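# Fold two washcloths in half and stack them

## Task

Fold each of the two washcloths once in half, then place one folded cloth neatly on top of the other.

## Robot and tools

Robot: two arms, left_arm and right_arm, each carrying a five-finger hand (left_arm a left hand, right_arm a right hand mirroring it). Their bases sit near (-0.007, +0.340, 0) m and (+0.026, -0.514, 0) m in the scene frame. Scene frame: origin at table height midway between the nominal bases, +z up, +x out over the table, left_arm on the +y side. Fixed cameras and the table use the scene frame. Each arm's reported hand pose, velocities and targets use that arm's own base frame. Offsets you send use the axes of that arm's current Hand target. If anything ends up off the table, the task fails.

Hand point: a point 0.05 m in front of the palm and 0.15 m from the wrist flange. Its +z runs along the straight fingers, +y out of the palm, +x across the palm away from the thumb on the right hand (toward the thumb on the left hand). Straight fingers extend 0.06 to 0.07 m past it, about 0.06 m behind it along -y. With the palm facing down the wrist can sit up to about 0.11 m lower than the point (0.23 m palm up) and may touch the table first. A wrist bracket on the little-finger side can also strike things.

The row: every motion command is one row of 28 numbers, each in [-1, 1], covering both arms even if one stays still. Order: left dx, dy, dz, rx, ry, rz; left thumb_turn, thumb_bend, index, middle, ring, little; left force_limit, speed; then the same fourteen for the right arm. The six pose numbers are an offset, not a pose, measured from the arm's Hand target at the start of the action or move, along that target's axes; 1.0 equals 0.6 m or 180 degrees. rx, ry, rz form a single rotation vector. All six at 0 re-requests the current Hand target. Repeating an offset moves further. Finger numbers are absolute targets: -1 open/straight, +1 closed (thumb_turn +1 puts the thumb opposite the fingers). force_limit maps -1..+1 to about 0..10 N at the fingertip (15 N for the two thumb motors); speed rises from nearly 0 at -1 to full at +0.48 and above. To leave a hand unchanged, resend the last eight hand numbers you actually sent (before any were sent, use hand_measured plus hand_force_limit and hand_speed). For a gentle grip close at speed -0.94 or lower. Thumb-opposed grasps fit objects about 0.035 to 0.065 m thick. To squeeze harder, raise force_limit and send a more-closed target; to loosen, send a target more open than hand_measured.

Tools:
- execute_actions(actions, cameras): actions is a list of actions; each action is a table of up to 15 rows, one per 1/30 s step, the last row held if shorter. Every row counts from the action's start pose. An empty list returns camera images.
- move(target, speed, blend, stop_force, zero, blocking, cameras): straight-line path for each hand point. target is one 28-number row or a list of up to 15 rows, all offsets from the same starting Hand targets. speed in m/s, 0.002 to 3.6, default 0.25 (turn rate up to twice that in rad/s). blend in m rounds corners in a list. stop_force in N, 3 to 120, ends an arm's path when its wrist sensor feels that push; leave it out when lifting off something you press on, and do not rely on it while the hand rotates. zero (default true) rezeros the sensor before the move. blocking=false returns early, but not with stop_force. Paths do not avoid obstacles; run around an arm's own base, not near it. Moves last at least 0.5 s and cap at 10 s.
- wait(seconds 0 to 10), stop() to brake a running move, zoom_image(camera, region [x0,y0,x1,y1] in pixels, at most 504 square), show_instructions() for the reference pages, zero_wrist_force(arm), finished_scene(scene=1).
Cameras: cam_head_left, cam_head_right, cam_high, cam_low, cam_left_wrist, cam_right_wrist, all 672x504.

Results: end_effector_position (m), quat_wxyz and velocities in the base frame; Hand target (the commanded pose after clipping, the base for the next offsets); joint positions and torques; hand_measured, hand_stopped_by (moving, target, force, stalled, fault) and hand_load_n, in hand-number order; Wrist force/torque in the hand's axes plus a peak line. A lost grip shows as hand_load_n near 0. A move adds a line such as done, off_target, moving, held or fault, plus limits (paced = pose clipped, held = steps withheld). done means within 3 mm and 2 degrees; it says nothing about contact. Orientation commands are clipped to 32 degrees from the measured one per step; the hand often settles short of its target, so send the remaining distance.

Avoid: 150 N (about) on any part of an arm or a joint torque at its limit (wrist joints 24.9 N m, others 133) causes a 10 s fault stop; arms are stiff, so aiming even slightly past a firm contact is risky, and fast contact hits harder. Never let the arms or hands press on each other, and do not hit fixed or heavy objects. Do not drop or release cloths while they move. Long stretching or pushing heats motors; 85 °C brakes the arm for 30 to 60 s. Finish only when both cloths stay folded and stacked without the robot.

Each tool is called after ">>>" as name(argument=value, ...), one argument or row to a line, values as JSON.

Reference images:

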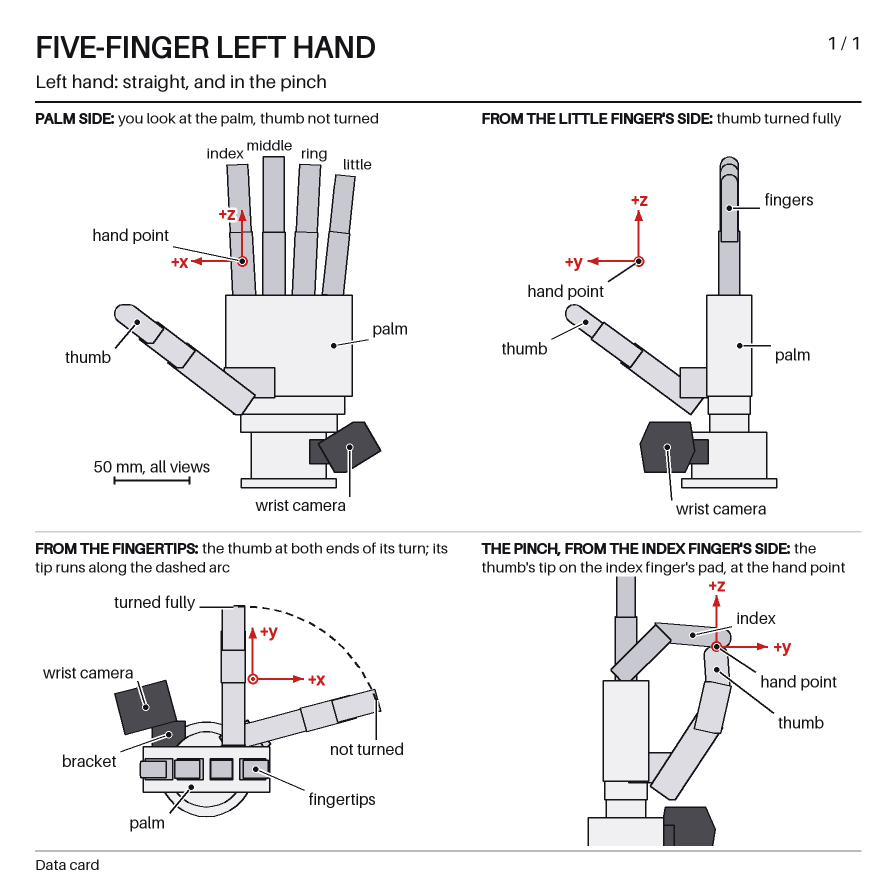

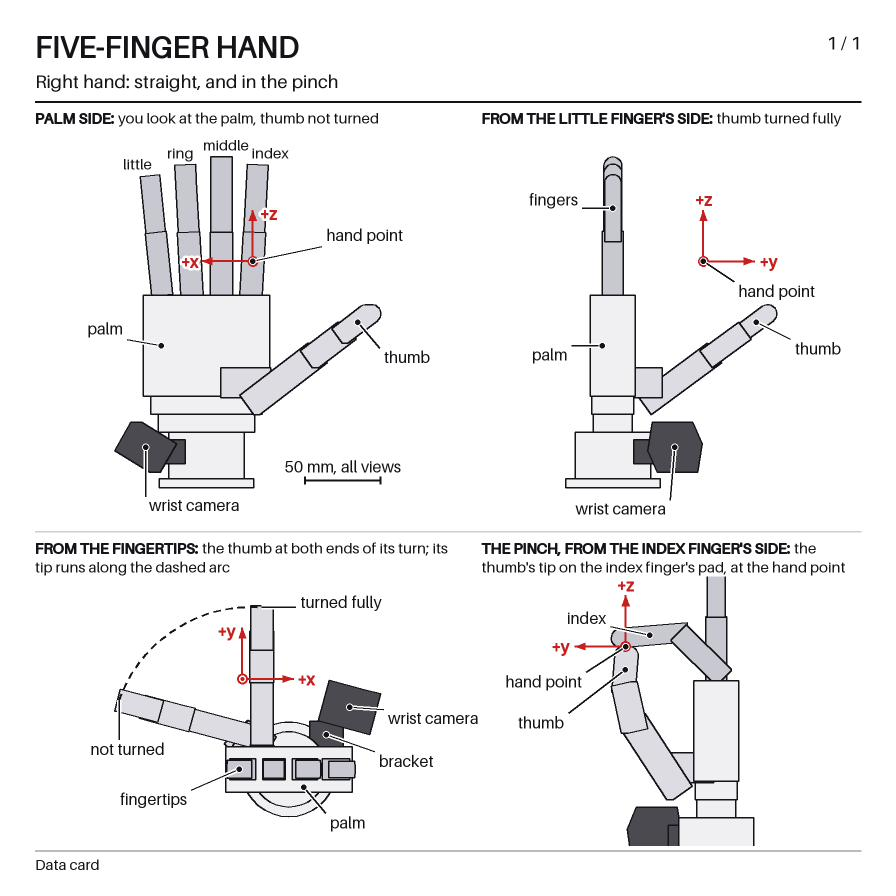

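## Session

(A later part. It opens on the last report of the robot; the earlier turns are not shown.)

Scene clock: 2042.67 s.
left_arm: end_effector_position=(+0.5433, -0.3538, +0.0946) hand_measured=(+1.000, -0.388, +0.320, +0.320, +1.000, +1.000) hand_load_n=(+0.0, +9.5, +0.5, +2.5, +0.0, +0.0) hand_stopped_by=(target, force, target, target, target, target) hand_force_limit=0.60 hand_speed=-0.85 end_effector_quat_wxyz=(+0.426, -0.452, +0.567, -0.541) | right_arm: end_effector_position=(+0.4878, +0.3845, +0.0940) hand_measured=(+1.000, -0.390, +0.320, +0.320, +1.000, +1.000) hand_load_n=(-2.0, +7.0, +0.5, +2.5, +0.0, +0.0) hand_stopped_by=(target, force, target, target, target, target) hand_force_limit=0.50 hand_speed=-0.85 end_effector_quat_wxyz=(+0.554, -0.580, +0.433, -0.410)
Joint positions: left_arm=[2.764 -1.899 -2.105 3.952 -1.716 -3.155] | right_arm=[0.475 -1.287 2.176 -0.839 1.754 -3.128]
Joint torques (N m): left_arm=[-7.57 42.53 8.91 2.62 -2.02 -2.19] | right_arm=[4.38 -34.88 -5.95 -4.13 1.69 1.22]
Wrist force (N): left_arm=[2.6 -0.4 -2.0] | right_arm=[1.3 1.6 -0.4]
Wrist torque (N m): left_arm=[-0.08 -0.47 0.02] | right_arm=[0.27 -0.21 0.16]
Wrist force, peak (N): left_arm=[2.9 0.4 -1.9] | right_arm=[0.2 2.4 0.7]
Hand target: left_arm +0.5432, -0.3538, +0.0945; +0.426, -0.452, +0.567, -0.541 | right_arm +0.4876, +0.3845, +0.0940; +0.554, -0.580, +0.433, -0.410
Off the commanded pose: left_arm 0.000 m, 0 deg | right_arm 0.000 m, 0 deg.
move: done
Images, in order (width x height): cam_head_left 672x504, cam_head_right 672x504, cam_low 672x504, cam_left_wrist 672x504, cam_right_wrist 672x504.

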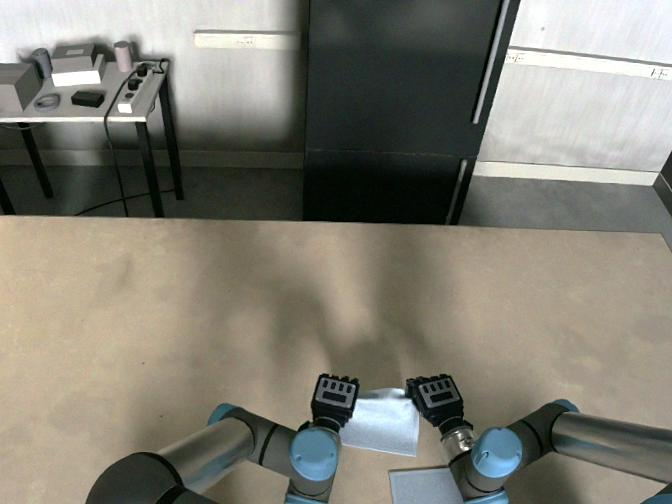

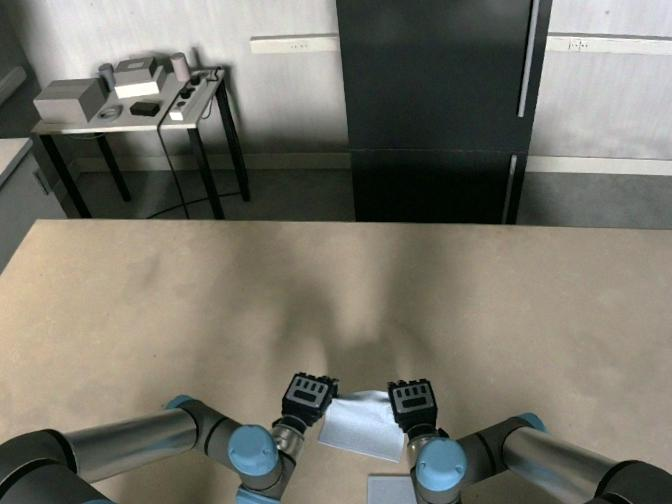

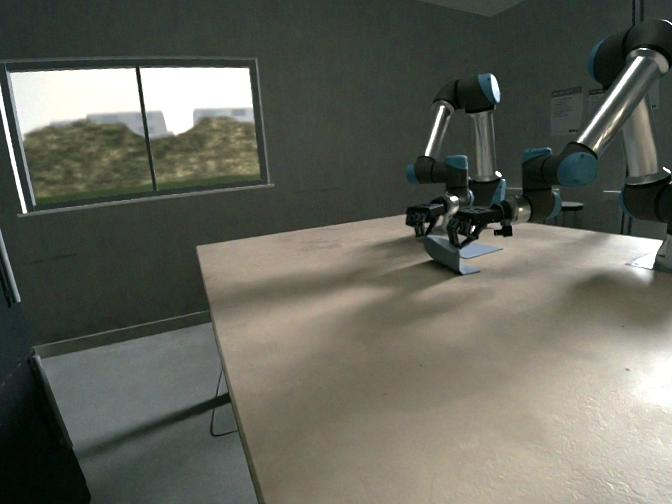

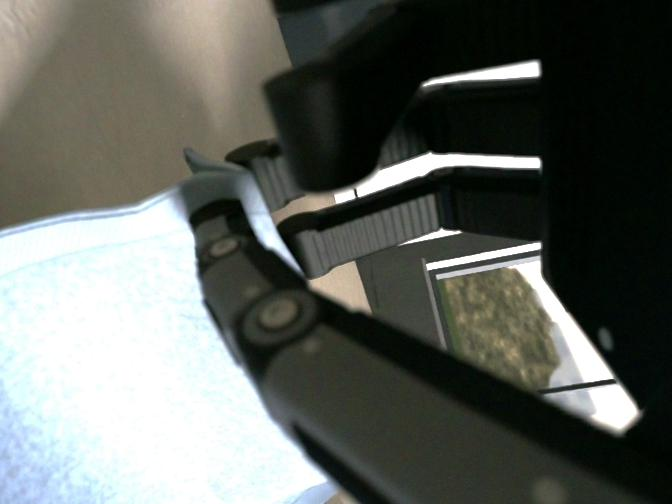

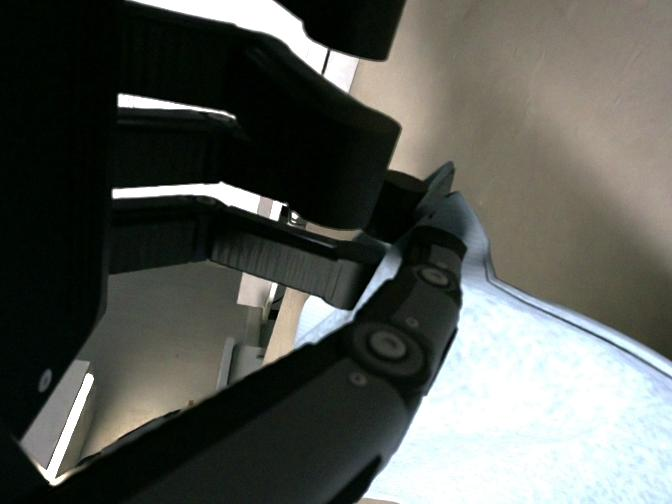

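>>> move(
  target=[
    [0.006,0.0188,-0.0407,0,0,0,1,-0.25,0.32,0.32,1,1,0.6,-0.85,-0.0187,0.0193,-0.0493,0,0,0,1,-0.35,0.32,0.32,1,1,0.5,-0.85],
    [0.0137,0.051,-0.08,0,0,0,1,-0.25,0.32,0.32,1,1,0.6,-0.85,-0.0352,0.0518,-0.0967,0,0,0,1,-0.35,0.32,0.32,1,1,0.5,-0.85],
  ],
  speed=0.05,
  blend=[0.01,0],
  cameras=["cam_head_left","cam_head_right","cam_low"],
)

>>> zoom_image(
  camera="cam_head_left",
  region=[280, 340, 500, 504],
)

>>> zoom_image(
  camera="cam_low",
  region=[360, 170, 520, 300],
)

Scene clock: 2103.50 s.
left_arm: end_effector_position=(+0.4932, -0.3506, +0.0666) hand_measured=(+1.000, -0.388, +0.320, +0.320, +1.000, +1.000) hand_load_n=(+0.5, +9.0, +0.0, +2.5, +0.5, +0.0) hand_stopped_by=(target, force, target, target, target, target) hand_force_limit=0.60 hand_speed=-0.85 end_effector_quat_wxyz=(+0.426, -0.452, +0.567, -0.541) | right_arm: end_effector_position=(+0.4247, +0.3878, +0.0660) hand_measured=(+1.000, -0.390, +0.320, +0.320, +1.000, +1.000) hand_load_n=(-1.5, +6.5, +0.5, +2.5, +0.0, +0.0) hand_stopped_by=(target, force, target, target, target, target) hand_force_limit=0.50 hand_speed=-0.85 end_effector_quat_wxyz=(+0.554, -0.580, +0.433, -0.410) end_effector_velocity=(-0.001, +0.000, -0.001) end_effector_angular_velocity=(+0.000, -0.001, -0.002)
Joint positions: left_arm=[2.718 -1.892 -2.235 4.075 -1.762 -3.158] | right_arm=[0.576 -1.287 2.3 -0.962 1.855 -3.123]
Joint velocities: left_arm=[within noise] | right_arm=[0.002 0.002 0.002 -0.005 0.004 0]
Joint torques (N m): left_arm=[-8.06 13.81 7.27 2.82 -1.77 -1.96] | right_arm=[4.98 -17.35 -4.41 -4.1 1.74 0.79]
Wrist force (N): left_arm=[2.7 -0.8 -2.0] | right_arm=[1.2 1.5 -0.7]
Wrist torque (N m): left_arm=[-0.11 -0.50 0.17] | right_arm=[0.31 -0.19 0.04]
Wrist force, peak (N): left_arm=[2.9 -0.5 -2.4] | right_arm=[1.0 1.8 -1.2]
Hand target: left_arm +0.4931, -0.3506, +0.0665; +0.426, -0.452, +0.567, -0.541 | right_arm +0.4246, +0.3878, +0.0659; +0.554, -0.580, +0.433, -0.410
Off the commanded pose: left_arm 0.000 m, 0 deg | right_arm 0.000 m, 0 deg.
move: done
Images, in order (width x height): cam_head_left 672x504, cam_head_right 672x504, cam_low 672x504.

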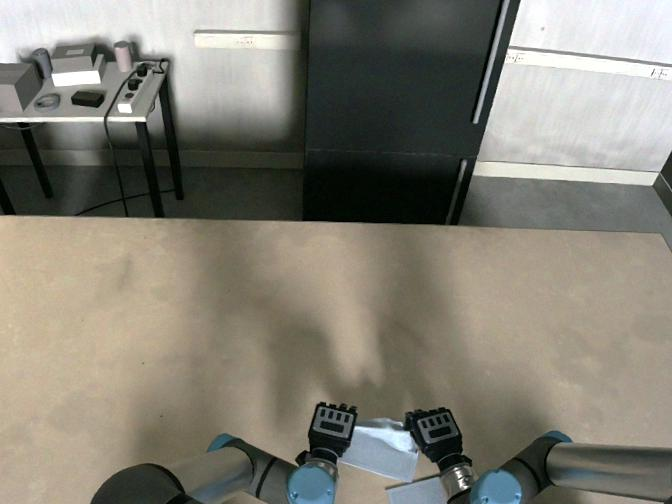

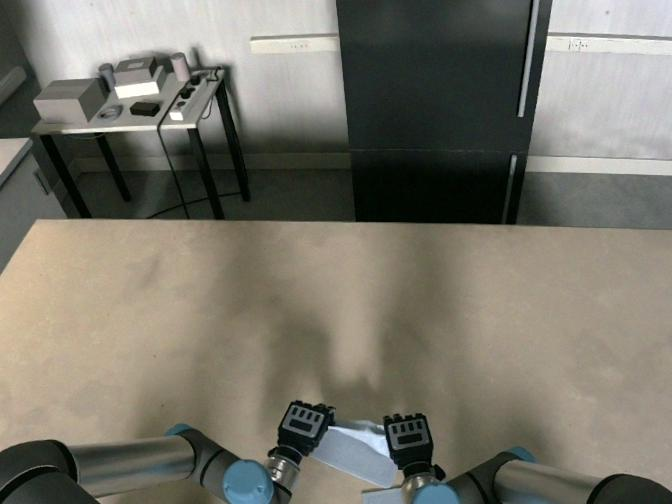

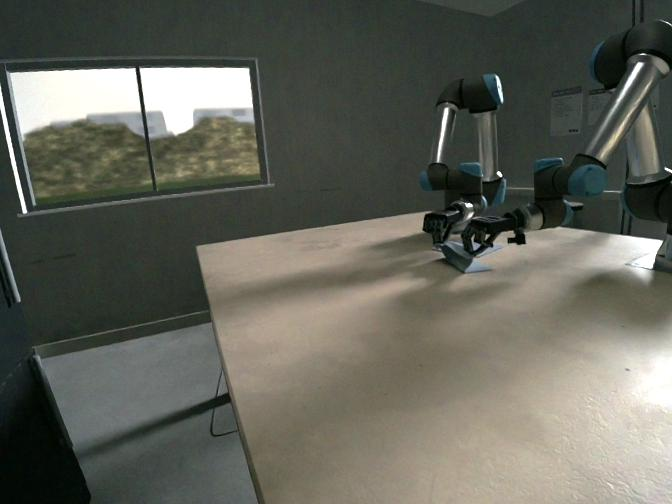

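Scaled by 2.291 from the camera's 672x504 image, which has a finer 960x720 frame.

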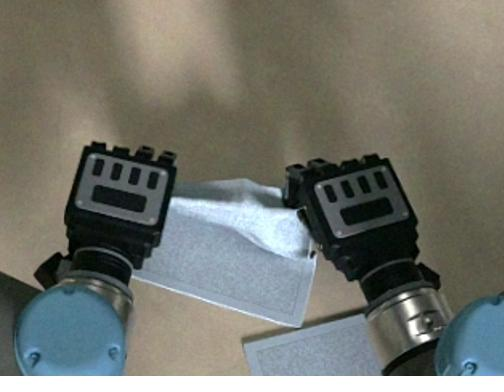

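Scaled by 3.150 from the camera's 672x504 image, which has a finer 960x720 frame.

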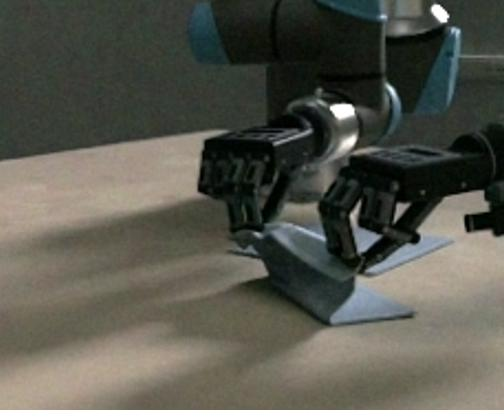

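>>> move(
  target=[
    [0.0089,0.019,-0.045,0,0,0,1,-0.25,0.32,0.32,1,1,0.6,-0.85,-0.0179,0.0128,-0.0533,0,0,0,1,-0.35,0.32,0.32,1,1,0.5,-0.85],
    [0.0159,0.044,-0.0764,0,0,0,1,-0.25,0.32,0.32,1,1,0.6,-0.85,-0.0303,0.0383,-0.0918,0,0,0,1,-0.35,0.32,0.32,1,1,0.5,-0.85],
  ],
  speed=0.05,
  blend=[0.01,0],
  cameras=["cam_head_left","cam_head_right","cam_low"],
)

>>> zoom_image(
  camera="cam_head_left",
  region=[280, 360, 500, 504],
)

>>> zoom_image(
  camera="cam_low",
  region=[400, 190, 540, 300],
)

Scene clock: 2126.57 s.
left_arm: end_effector_position=(+0.4451, -0.3492, +0.0426) hand_measured=(+1.000, -0.388, +0.320, +0.320, +1.000, +1.000) hand_load_n=(+0.5, +9.0, +0.0, +2.5, +0.0, +0.0) hand_stopped_by=(target, force, target, target, target, target) hand_force_limit=0.60 hand_speed=-0.85 end_effector_quat_wxyz=(+0.426, -0.452, +0.567, -0.541) | right_arm: end_effector_position=(+0.3657, +0.3891, +0.0458) hand_measured=(+1.000, -0.390, +0.320, +0.320, +1.000, +1.000) hand_load_n=(-1.5, +6.5, +0.5, +3.0, +0.0, +0.0) hand_stopped_by=(target, force, target, target, target, target) hand_force_limit=0.50 hand_speed=-0.85 end_effector_quat_wxyz=(+0.554, -0.580, +0.433, -0.410)
Joint positions: left_arm=[2.658 -1.9 -2.343 4.189 -1.822 -3.161] | right_arm=[0.694 -1.278 2.391 -1.06 1.973 -3.116]
Joint torques (N m): left_arm=[-6.5 12.53 4.67 2.87 -1.89 -1.92] | right_arm=[4.43 -14.4 -2.6 -3.9 1.8 1.2]
Wrist force (N): left_arm=[3.1 -0.7 -1.9] | right_arm=[1.2 1.5 -0.1]
Wrist torque (N m): left_arm=[-0.08 -0.50 0.16] | right_arm=[0.28 -0.18 0.08]
Wrist force, peak (N): left_arm=[3.1 -0.9 -2.4] | right_arm=[1.4 1.9 0.0]
Hand target: left_arm +0.4450, -0.3492, +0.0425; +0.426, -0.452, +0.567, -0.541 | right_arm +0.3655, +0.3892, +0.0457; +0.554, -0.580, +0.433, -0.410
Off the commanded pose: left_arm 0.000 m, 0 deg | right_arm 0.000 m, 0 deg.
move: done
Images, in order (width x height): cam_head_left 672x504, cam_head_right 672x504, cam_low 672x504.

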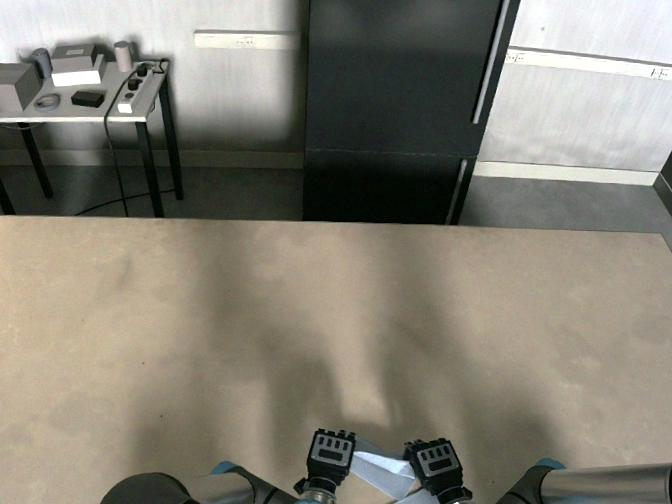

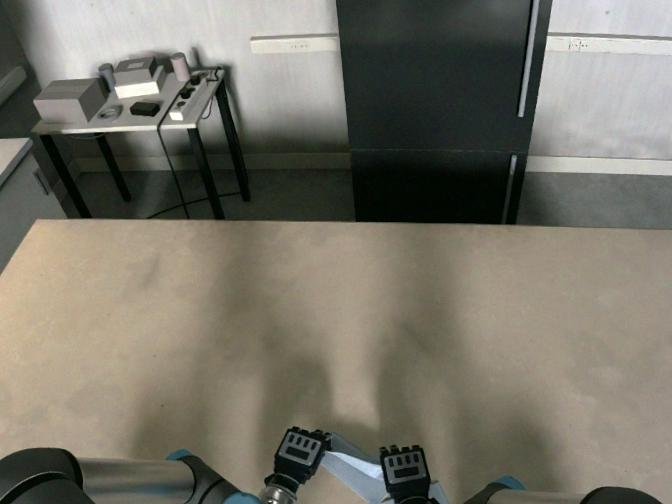

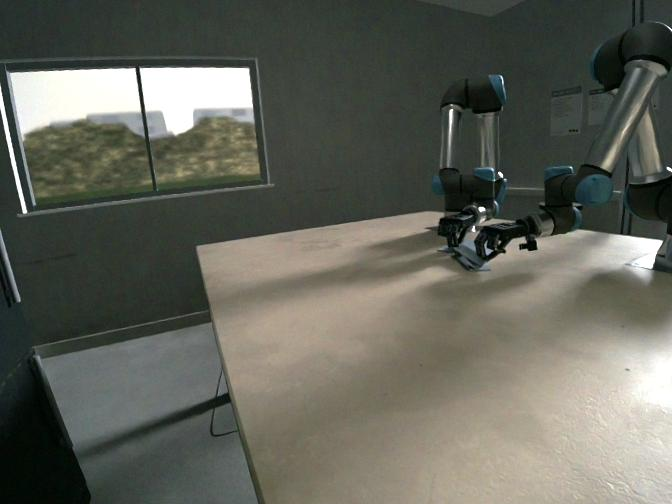

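Scaled by 2.291 from the camera's 672x504 image, which has a finer 960x720 frame.

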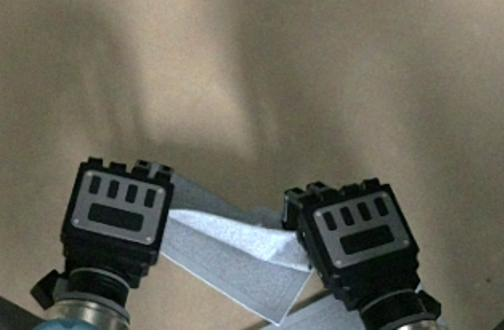

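Scaled by 3.600 from the camera's 672x504 image, which has a finer 960x720 frame.

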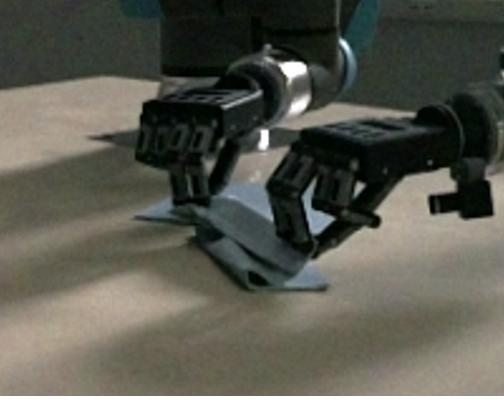

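>>> move(
  target=[-0.023,0.0585,-0.0015,0,0,0,1,-0.25,0.32,0.32,1,1,0.6,-0.85,0,0,0,0,0,0,1,-0.35,0.32,0.32,1,1,0.5,-0.85],
  speed=0.02,
  stop_force=5,
  cameras=["cam_head_left","cam_head_right","cam_left_wrist","cam_right_wrist"],
)

Scene clock: 2168.23 s.
left_arm: end_effector_position=(+0.4452, -0.3419, +0.0241) hand_measured=(+1.000, -0.388, +0.320, +0.320, +1.000, +1.000) hand_load_n=(+2.5, +8.0, +0.5, +2.0, +0.5, +0.0) hand_stopped_by=(target, force, target, target, target, target) hand_force_limit=0.60 hand_speed=-0.85 end_effector_quat_wxyz=(+0.426, -0.452, +0.567, -0.541) | right_arm: end_effector_position=(+0.3655, +0.3892, +0.0457) hand_measured=(+1.000, -0.390, +0.320, +0.320, +1.000, +1.000) hand_load_n=(-1.0, +6.5, +1.5, +3.0, +0.0, +0.0) hand_stopped_by=(target, force, target, target, target, target) hand_force_limit=0.50 hand_speed=-0.85 end_effector_quat_wxyz=(+0.554, -0.580, +0.433, -0.410)
Joint positions: left_arm=[2.679 -1.947 -2.365 4.26 -1.801 -3.16] | right_arm=[0.695 -1.278 2.391 -1.06 1.973 -3.116]
Joint torques (N m): left_arm=[-6.97 36.45 16.47 -0.96 -2.52 -0.79] | right_arm=[4.73 -15.49 -2.41 -2.98 2.03 0.4]
Wrist force (N): left_arm=[5.3 -4.5 -2.2] | right_arm=[-0.7 1.9 0.6]
Wrist torque (N m): left_arm=[-0.19 -0.46 0.02] | right_arm=[0.34 -0.17 0.11]
Wrist force, peak (N): left_arm=[5.7 -7.9 -3.1] | right_arm=[-0.4 2.8 0.8]
Hand target: left_arm +0.4452, -0.3419, +0.0241; +0.426, -0.452, +0.567, -0.541 (not the last commanded pose) | right_arm +0.3655, +0.3892, +0.0457; +0.554, -0.580, +0.433, -0.410
Off the commanded pose: left_arm 0.018 m, 0 deg | right_arm 0.000 m, 0 deg.
move: contact (left_arm)
Images, in order (width x height): cam_head_left 672x504, cam_head_right 672x504, cam_left_wrist 672x504, cam_right_wrist 672x504.

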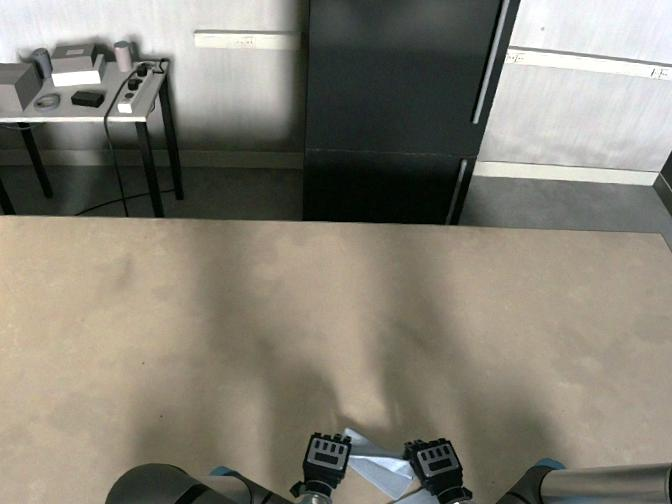

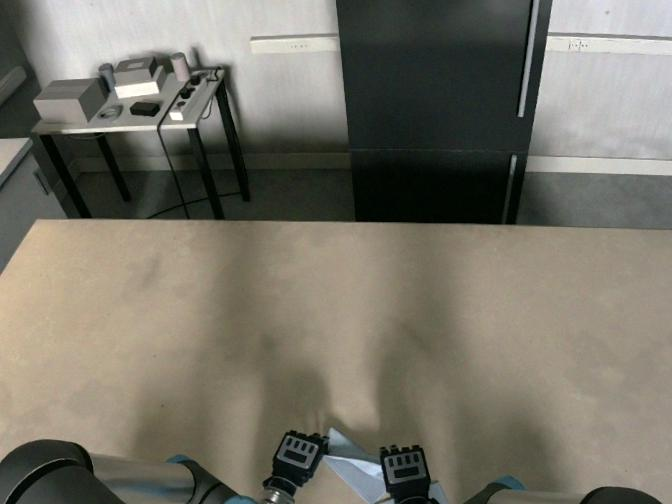

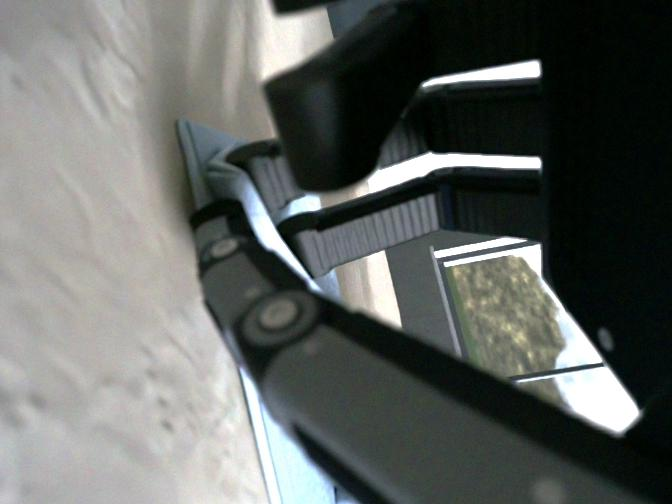

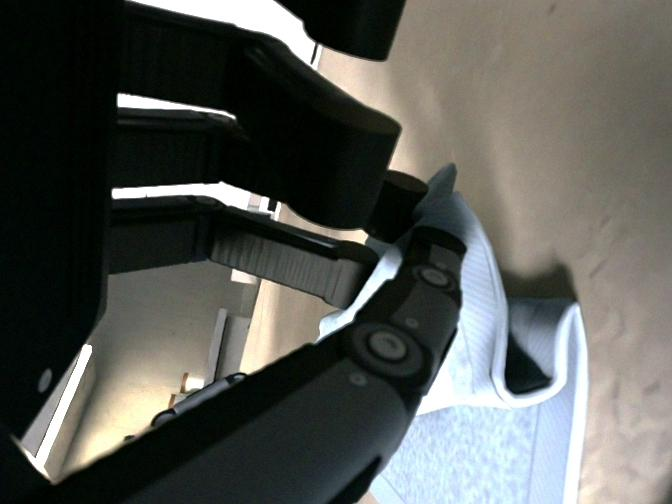

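>>> execute_actions(
  actions=[],
)

Scene clock: 2219.63 s.
left_arm: end_effector_position=(+0.4452, -0.3419, +0.0241) hand_measured=(+1.000, -0.388, +0.320, +0.320, +1.000, +1.000) hand_load_n=(+2.5, +8.0, +0.5, +2.0, +0.0, +0.0) hand_stopped_by=(target, force, target, target, target, target) hand_force_limit=0.60 hand_speed=-0.85 end_effector_quat_wxyz=(+0.426, -0.452, +0.567, -0.541) | right_arm: end_effector_position=(+0.3655, +0.3892, +0.0457) hand_measured=(+1.000, -0.390, +0.320, +0.320, +1.000, +1.000) hand_load_n=(-1.0, +6.5, +1.5, +2.5, +0.0, +0.0) hand_stopped_by=(target, force, target, target, target, target) hand_force_limit=0.50 hand_speed=-0.85 end_effector_quat_wxyz=(+0.554, -0.580, +0.433, -0.410)
Joint positions: left_arm=[2.679 -1.947 -2.365 4.26 -1.801 -3.16] | right_arm=[0.695 -1.278 2.391 -1.06 1.973 -3.116]
Joint velocities: within noise
Joint torques (N m): left_arm=[-5.22 36.15 16.96 -1.07 -2.63 -1.43] | right_arm=[1.95 -17.36 -3.67 -1.62 1.99 -0.04]
Motor temperatures (°C): left_arm=[26 25 28 35 40 29] | right_arm=[30 37 31 29 32 32]
Wrist force (N): left_arm=[5.4 -3.9 -2.4] | right_arm=[-0.6 2.5 0.7]
Wrist torque (N m): left_arm=[-0.17 -0.46 0.02] | right_arm=[0.34 -0.16 0.12]
Wrist force, peak (N): left_arm=[5.2 -5.4 -2.3] | right_arm=[-0.5 2.9 0.6]
Hand target: left_arm +0.4452, -0.3419, +0.0241; +0.426, -0.452, +0.567, -0.541 (not the last commanded pose) | right_arm +0.3655, +0.3892, +0.0457; +0.554, -0.580, +0.433, -0.410
Off the commanded pose: left_arm 0.018 m, 0 deg | right_arm 0.000 m, 0 deg.

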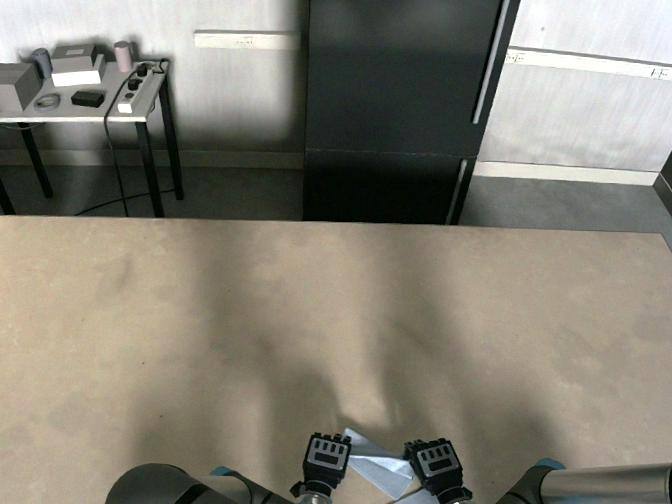

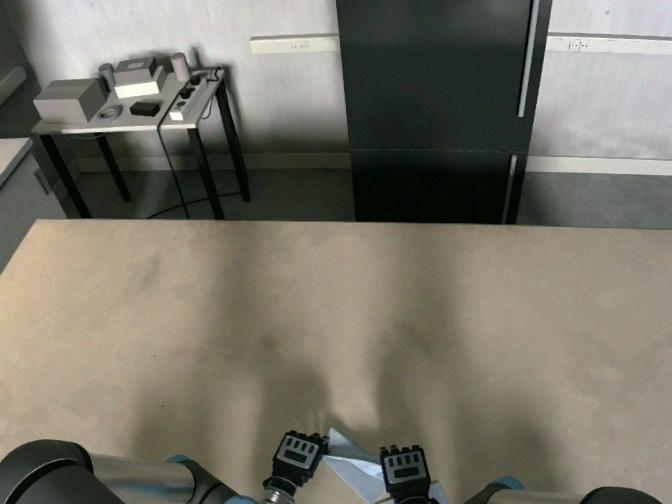

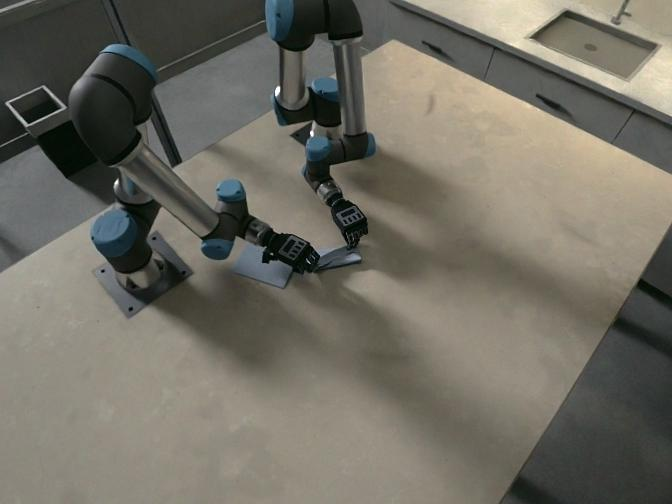

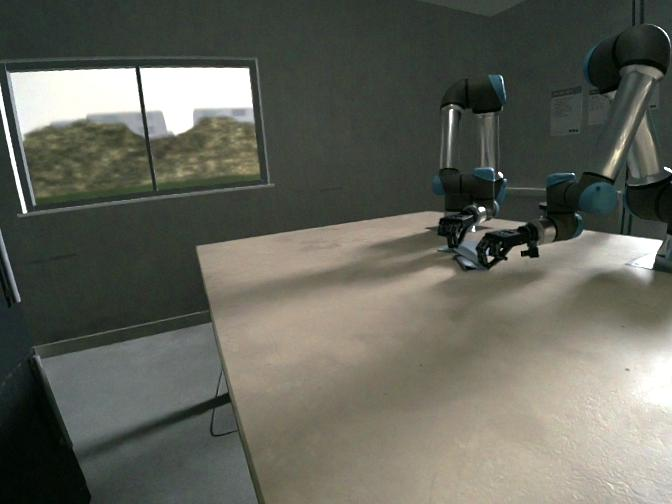

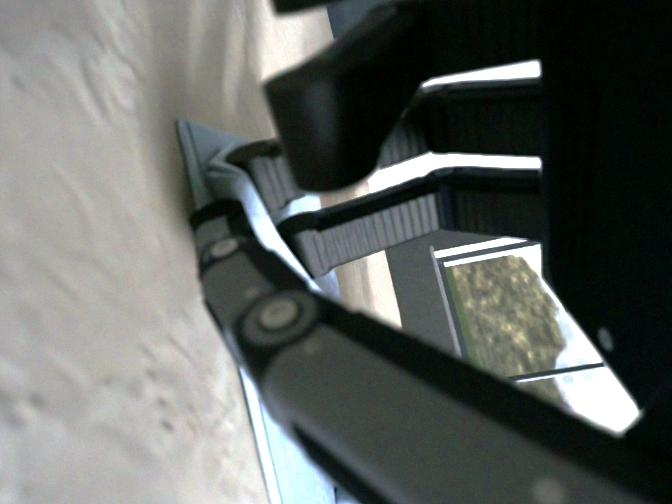

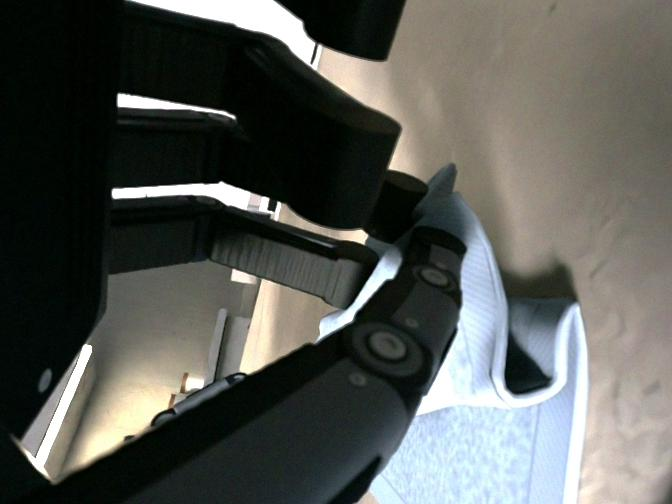

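>>> zoom_image(
  camera="cam_head_left",
  region=[270, 404, 490, 504],
)

>>> zoom_image(
  camera="cam_high",
  region=[210, 190, 390, 310],
)

Scaled by 2.291 from the camera's 672x504 image, which has a finer 960x720 frame.

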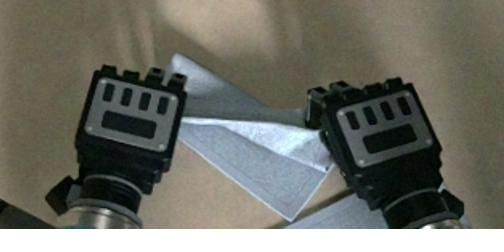

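Scaled by 2.800 from the camera's 672x504 image, which has a finer 960x720 frame.

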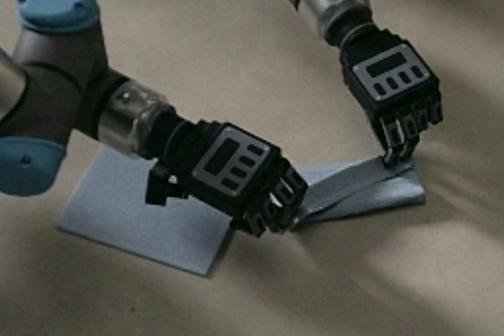

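>>> zoom_image(
  camera="cam_right_wrist",
  region=[300, 130, 672, 504],
)

>>> zoom_image(
  camera="cam_left_wrist",
  region=[130, 90, 420, 504],
)

Scaled by 1.348 from the camera's 672x504 image, which has a finer 960x720 frame.

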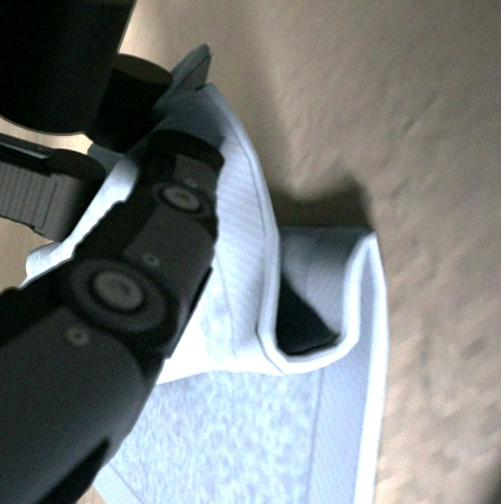

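Scaled by 1.217 from the camera's 672x504 image, which has a finer 960x720 frame.

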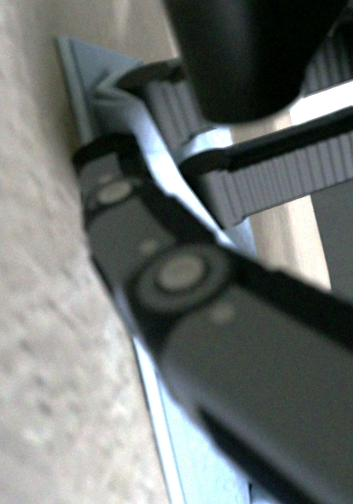

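>>> zoom_image(
  camera="cam_head_left",
  region=[335, 420, 435, 504],
)

>>> zoom_image(
  camera="cam_head_right",
  region=[310, 420, 460, 504],
)

>>> zoom_image(
  camera="cam_low",
  region=[430, 200, 540, 290],
)

Scaled by 5.040 from the camera's 672x504 image, which has a finer 960x720 frame.

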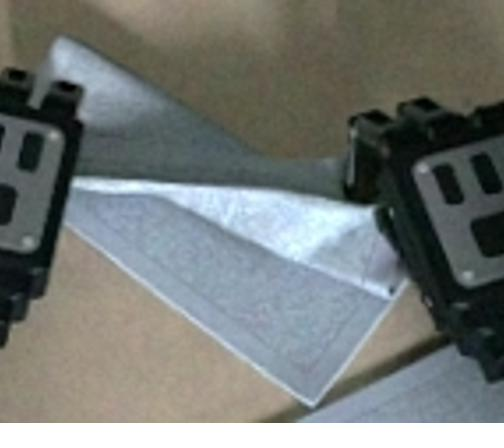

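Scaled by 3.360 from the camera's 672x504 image, which has a finer 960x720 frame.

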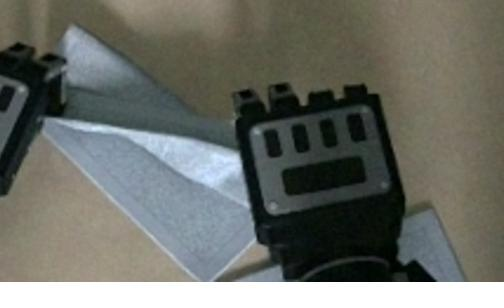

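Scaled by 4.582 from the camera's 672x504 image, which has a finer 960x720 frame.

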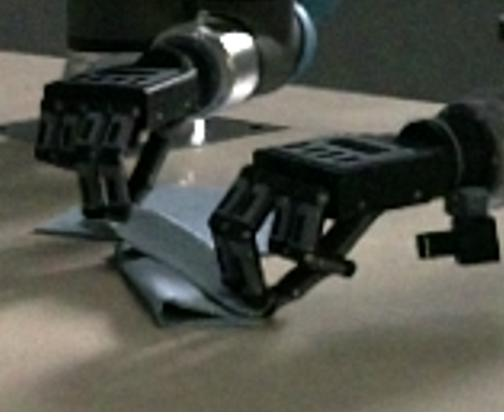

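>>> move(
  target=[0,0,0,0,0,0,1,-0.25,0.32,0.32,1,1,0.6,-0.85,-0.0507,0.0195,-0.0528,0,0,0,1,-0.35,0.32,0.32,1,1,0.5,-0.85],
  speed=0.08,
  cameras=["cam_head_left","cam_left_wrist","cam_right_wrist"],
)

Scene clock: 2399.97 s.
left_arm: end_effector_position=(+0.4452, -0.3419, +0.0241) hand_measured=(+1.000, -0.388, +0.320, +0.320, +1.000, +1.000) hand_load_n=(+2.0, +8.5, +0.0, +2.0, +0.0, +0.0) hand_stopped_by=(target, force, target, target, target, target) hand_force_limit=0.60 hand_speed=-0.85 end_effector_quat_wxyz=(+0.426, -0.452, +0.567, -0.541) | right_arm: end_effector_position=(+0.3260, +0.4090, +0.0357) hand_measured=(+1.000, -0.390, +0.320, +0.320, +1.000, +1.000) hand_load_n=(-1.0, +5.5, +2.0, +3.0, +0.0, +0.0) hand_stopped_by=(target, force, target, target, target, target) hand_force_limit=0.50 hand_speed=-0.85 end_effector_quat_wxyz=(+0.554, -0.580, +0.433, -0.410)
Joint positions: left_arm=[2.679 -1.947 -2.365 4.26 -1.801 -3.16] | right_arm=[0.837 -1.24 2.384 -1.086 2.116 -3.108]
Joint torques (N m): left_arm=[-5.69 34.53 15.97 -0.58 -1.85 -1.68] | right_arm=[5.92 -15.86 -15.64 -3.36 1.69 0.99]
Wrist force (N): left_arm=[4.2 -4.5 -2.9] | right_arm=[0.6 0.3 0.9]
Wrist torque (N m): left_arm=[-0.23 -0.45 0.04] | right_arm=[0.26 -0.11 0.10]
Wrist force, peak (N): left_arm=[5.3 -5.4 -2.4] | right_arm=[-0.5 2.7 0.8]
Hand target: left_arm +0.4452, -0.3419, +0.0241; +0.426, -0.452, +0.567, -0.541 | right_arm +0.3259, +0.4091, +0.0357; +0.554, -0.580, +0.433, -0.410
Off the commanded pose: left_arm 0.000 m, 0 deg | right_arm 0.000 m, 0 deg.
move: done
Images, in order (width x height): cam_head_left 672x504, cam_left_wrist 672x504, cam_right_wrist 672x504.

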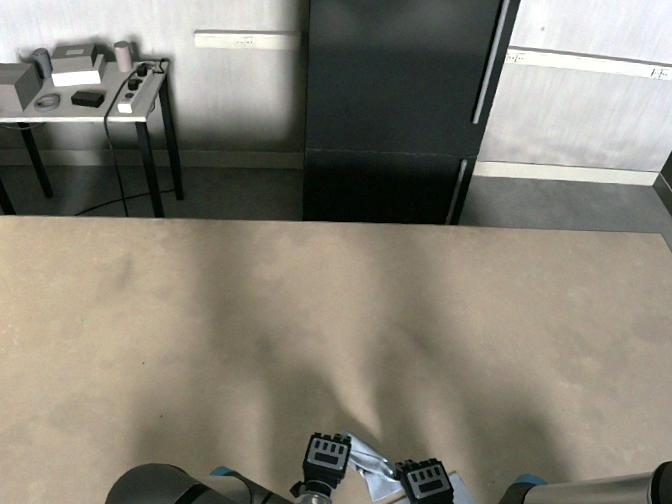

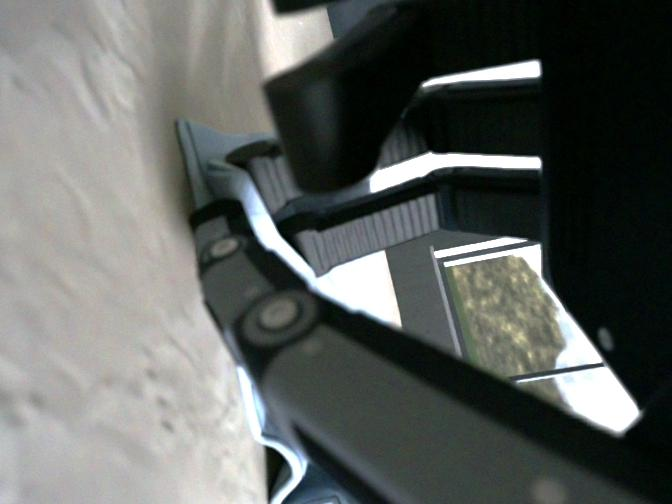

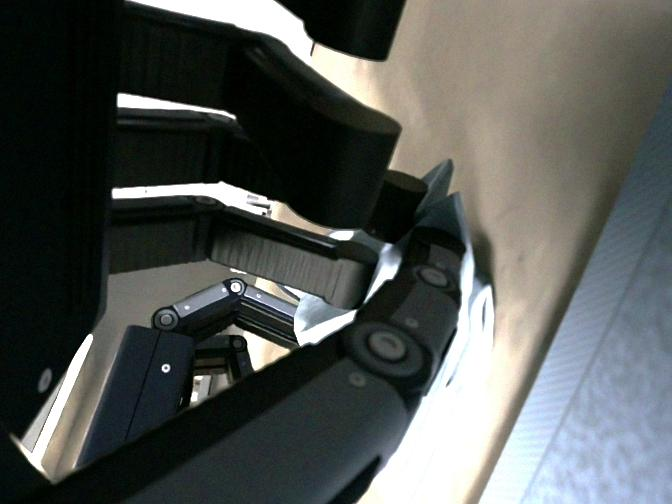

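>>> zoom_image(
  camera="cam_head_left",
  region=[335, 420, 435, 504],
)

>>> zoom_image(
  camera="cam_right_wrist",
  region=[250, 130, 540, 450],
)

Scaled by 5.040 from the camera's 672x504 image, which has a finer 960x720 frame.

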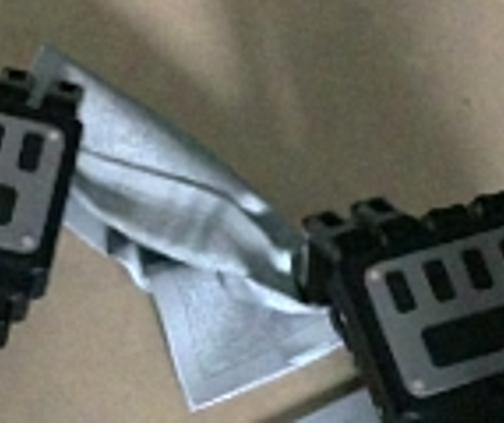

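Scaled by 1.575 from the camera's 672x504 image, which has a finer 960x720 frame.

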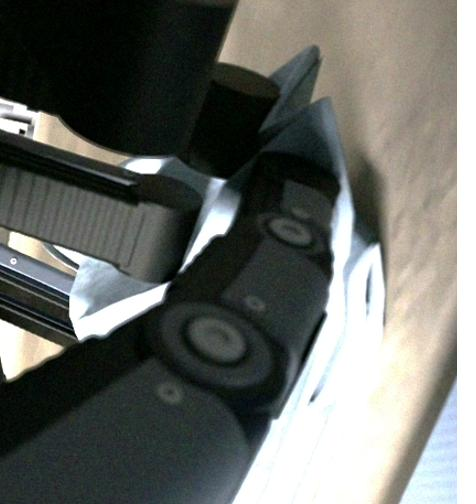

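>>> move(
  target=[
    [-0.00805,-0.1264,-0.00874,0,0,0,1,-0.25,0.32,0.32,1,1,0.6,-0.85,0.0114,-0.1081,0.0241,0,0,0,1,-0.35,0.32,0.32,1,1,0.5,-0.85],
    [-0.02635,-0.311,0.0113,-0.25,0,0,1,-0.25,0.32,0.32,1,1,0.6,-0.85,0.0395,-0.2966,0.1191,-0.25,0,0,1,-0.35,0.32,0.32,1,1,0.5,-0.85],
  ],
  speed=0.15,
  blend=[0.03,0],
  cameras=["cam_head_left","cam_low","cam_left_wrist","cam_right_wrist"],
)

Scene clock: 2501.93 s.
left_arm: end_effector_position=(+0.4651, -0.3292, +0.2100) hand_measured=(+1.000, -0.388, +0.320, +0.320, +1.000, +1.000) hand_load_n=(+0.5, +9.5, +0.5, +2.5, +0.5, +0.0) hand_stopped_by=(target, force, target, target, target, target) hand_force_limit=0.60 hand_speed=-0.85 end_effector_quat_wxyz=(+0.220, -0.580, +0.731, -0.283) | right_arm: end_effector_position=(+0.4097, +0.4087, +0.2098) hand_measured=(+1.000, -0.390, +0.320, +0.320, +1.000, +1.000) hand_load_n=(-1.5, +6.0, +0.0, +3.0, +0.0, +0.0) hand_stopped_by=(target, force, target, target, target, target) hand_force_limit=0.50 hand_speed=-0.85 end_effector_quat_wxyz=(-0.290, +0.748, -0.558, +0.213)
Joint positions: left_arm=[2.794 -1.837 -1.484 2.481 -1.644 -3.232] | right_arm=[0.554 -1.273 1.447 0.678 1.743 -2.942]
Joint torques (N m): left_arm=[9.08 17.28 28.02 -2.59 1.36 1.65] | right_arm=[-6.35 -25.08 -25.44 3.29 -1.54 1.19]
Wrist force (N): left_arm=[2.0 0.2 -1.1] | right_arm=[0.8 1.5 -0.1]
Wrist torque (N m): left_arm=[0.10 -0.33 0.10] | right_arm=[0.25 -0.17 0.07]
Wrist force, peak (N): left_arm=[4.4 -5.0 -3.2] | right_arm=[0.8 2.3 -0.2]
Hand target: left_arm +0.4651, -0.3292, +0.2100; +0.220, -0.580, +0.731, -0.283 | right_arm +0.4097, +0.4087, +0.2098; -0.290, +0.748, -0.558, +0.213
Off the commanded pose: left_arm 0.000 m, 0 deg | right_arm 0.000 m, 0 deg.
move: done
Images, in order (width x height): cam_head_left 672x504, cam_low 672x504, cam_left_wrist 672x504, cam_right_wrist 672x504.

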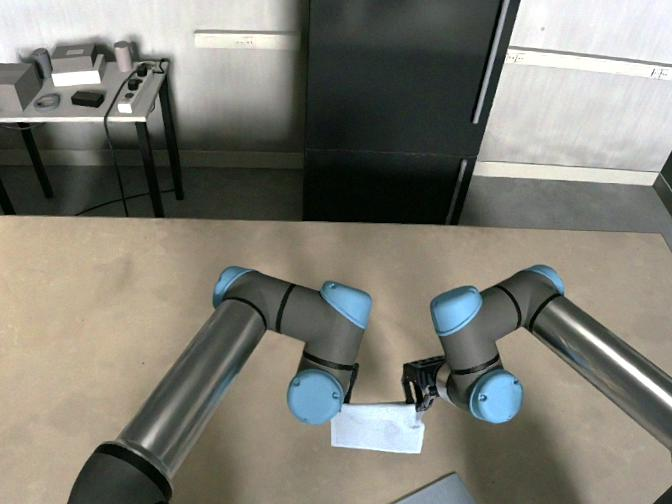

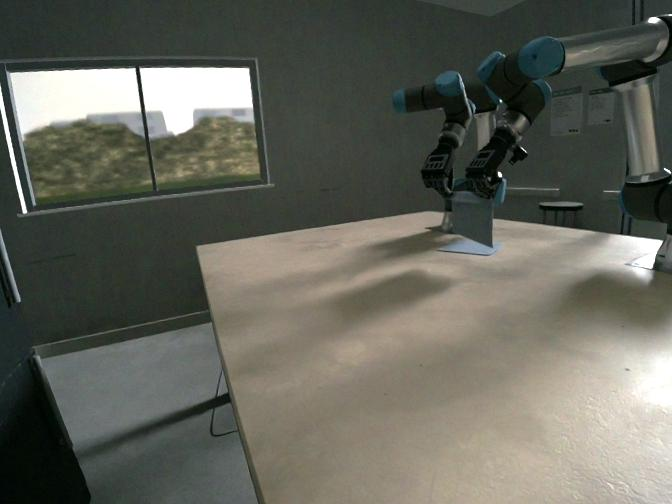

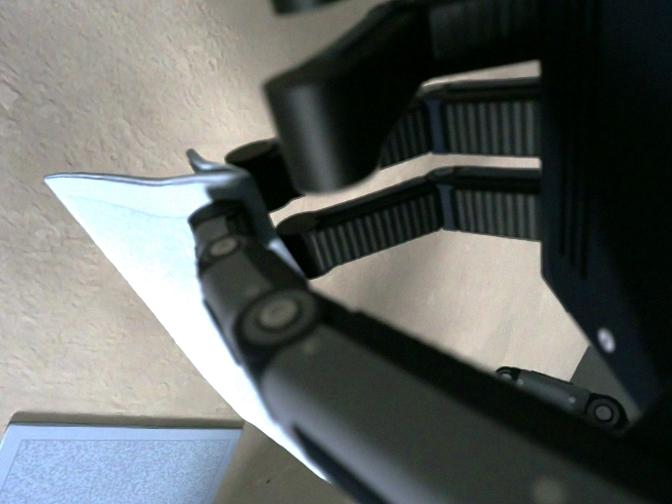

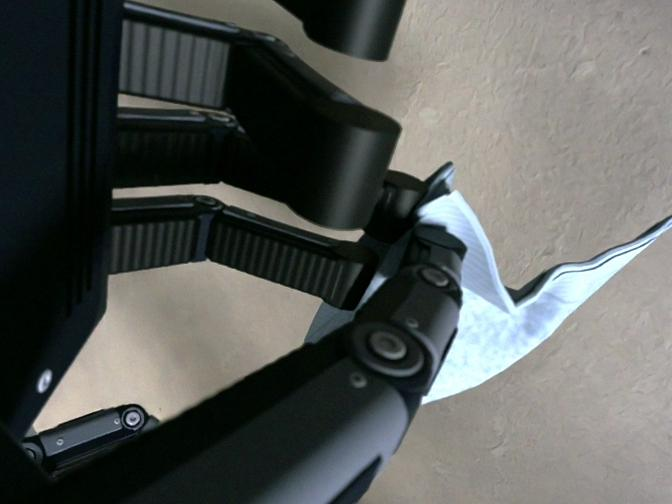

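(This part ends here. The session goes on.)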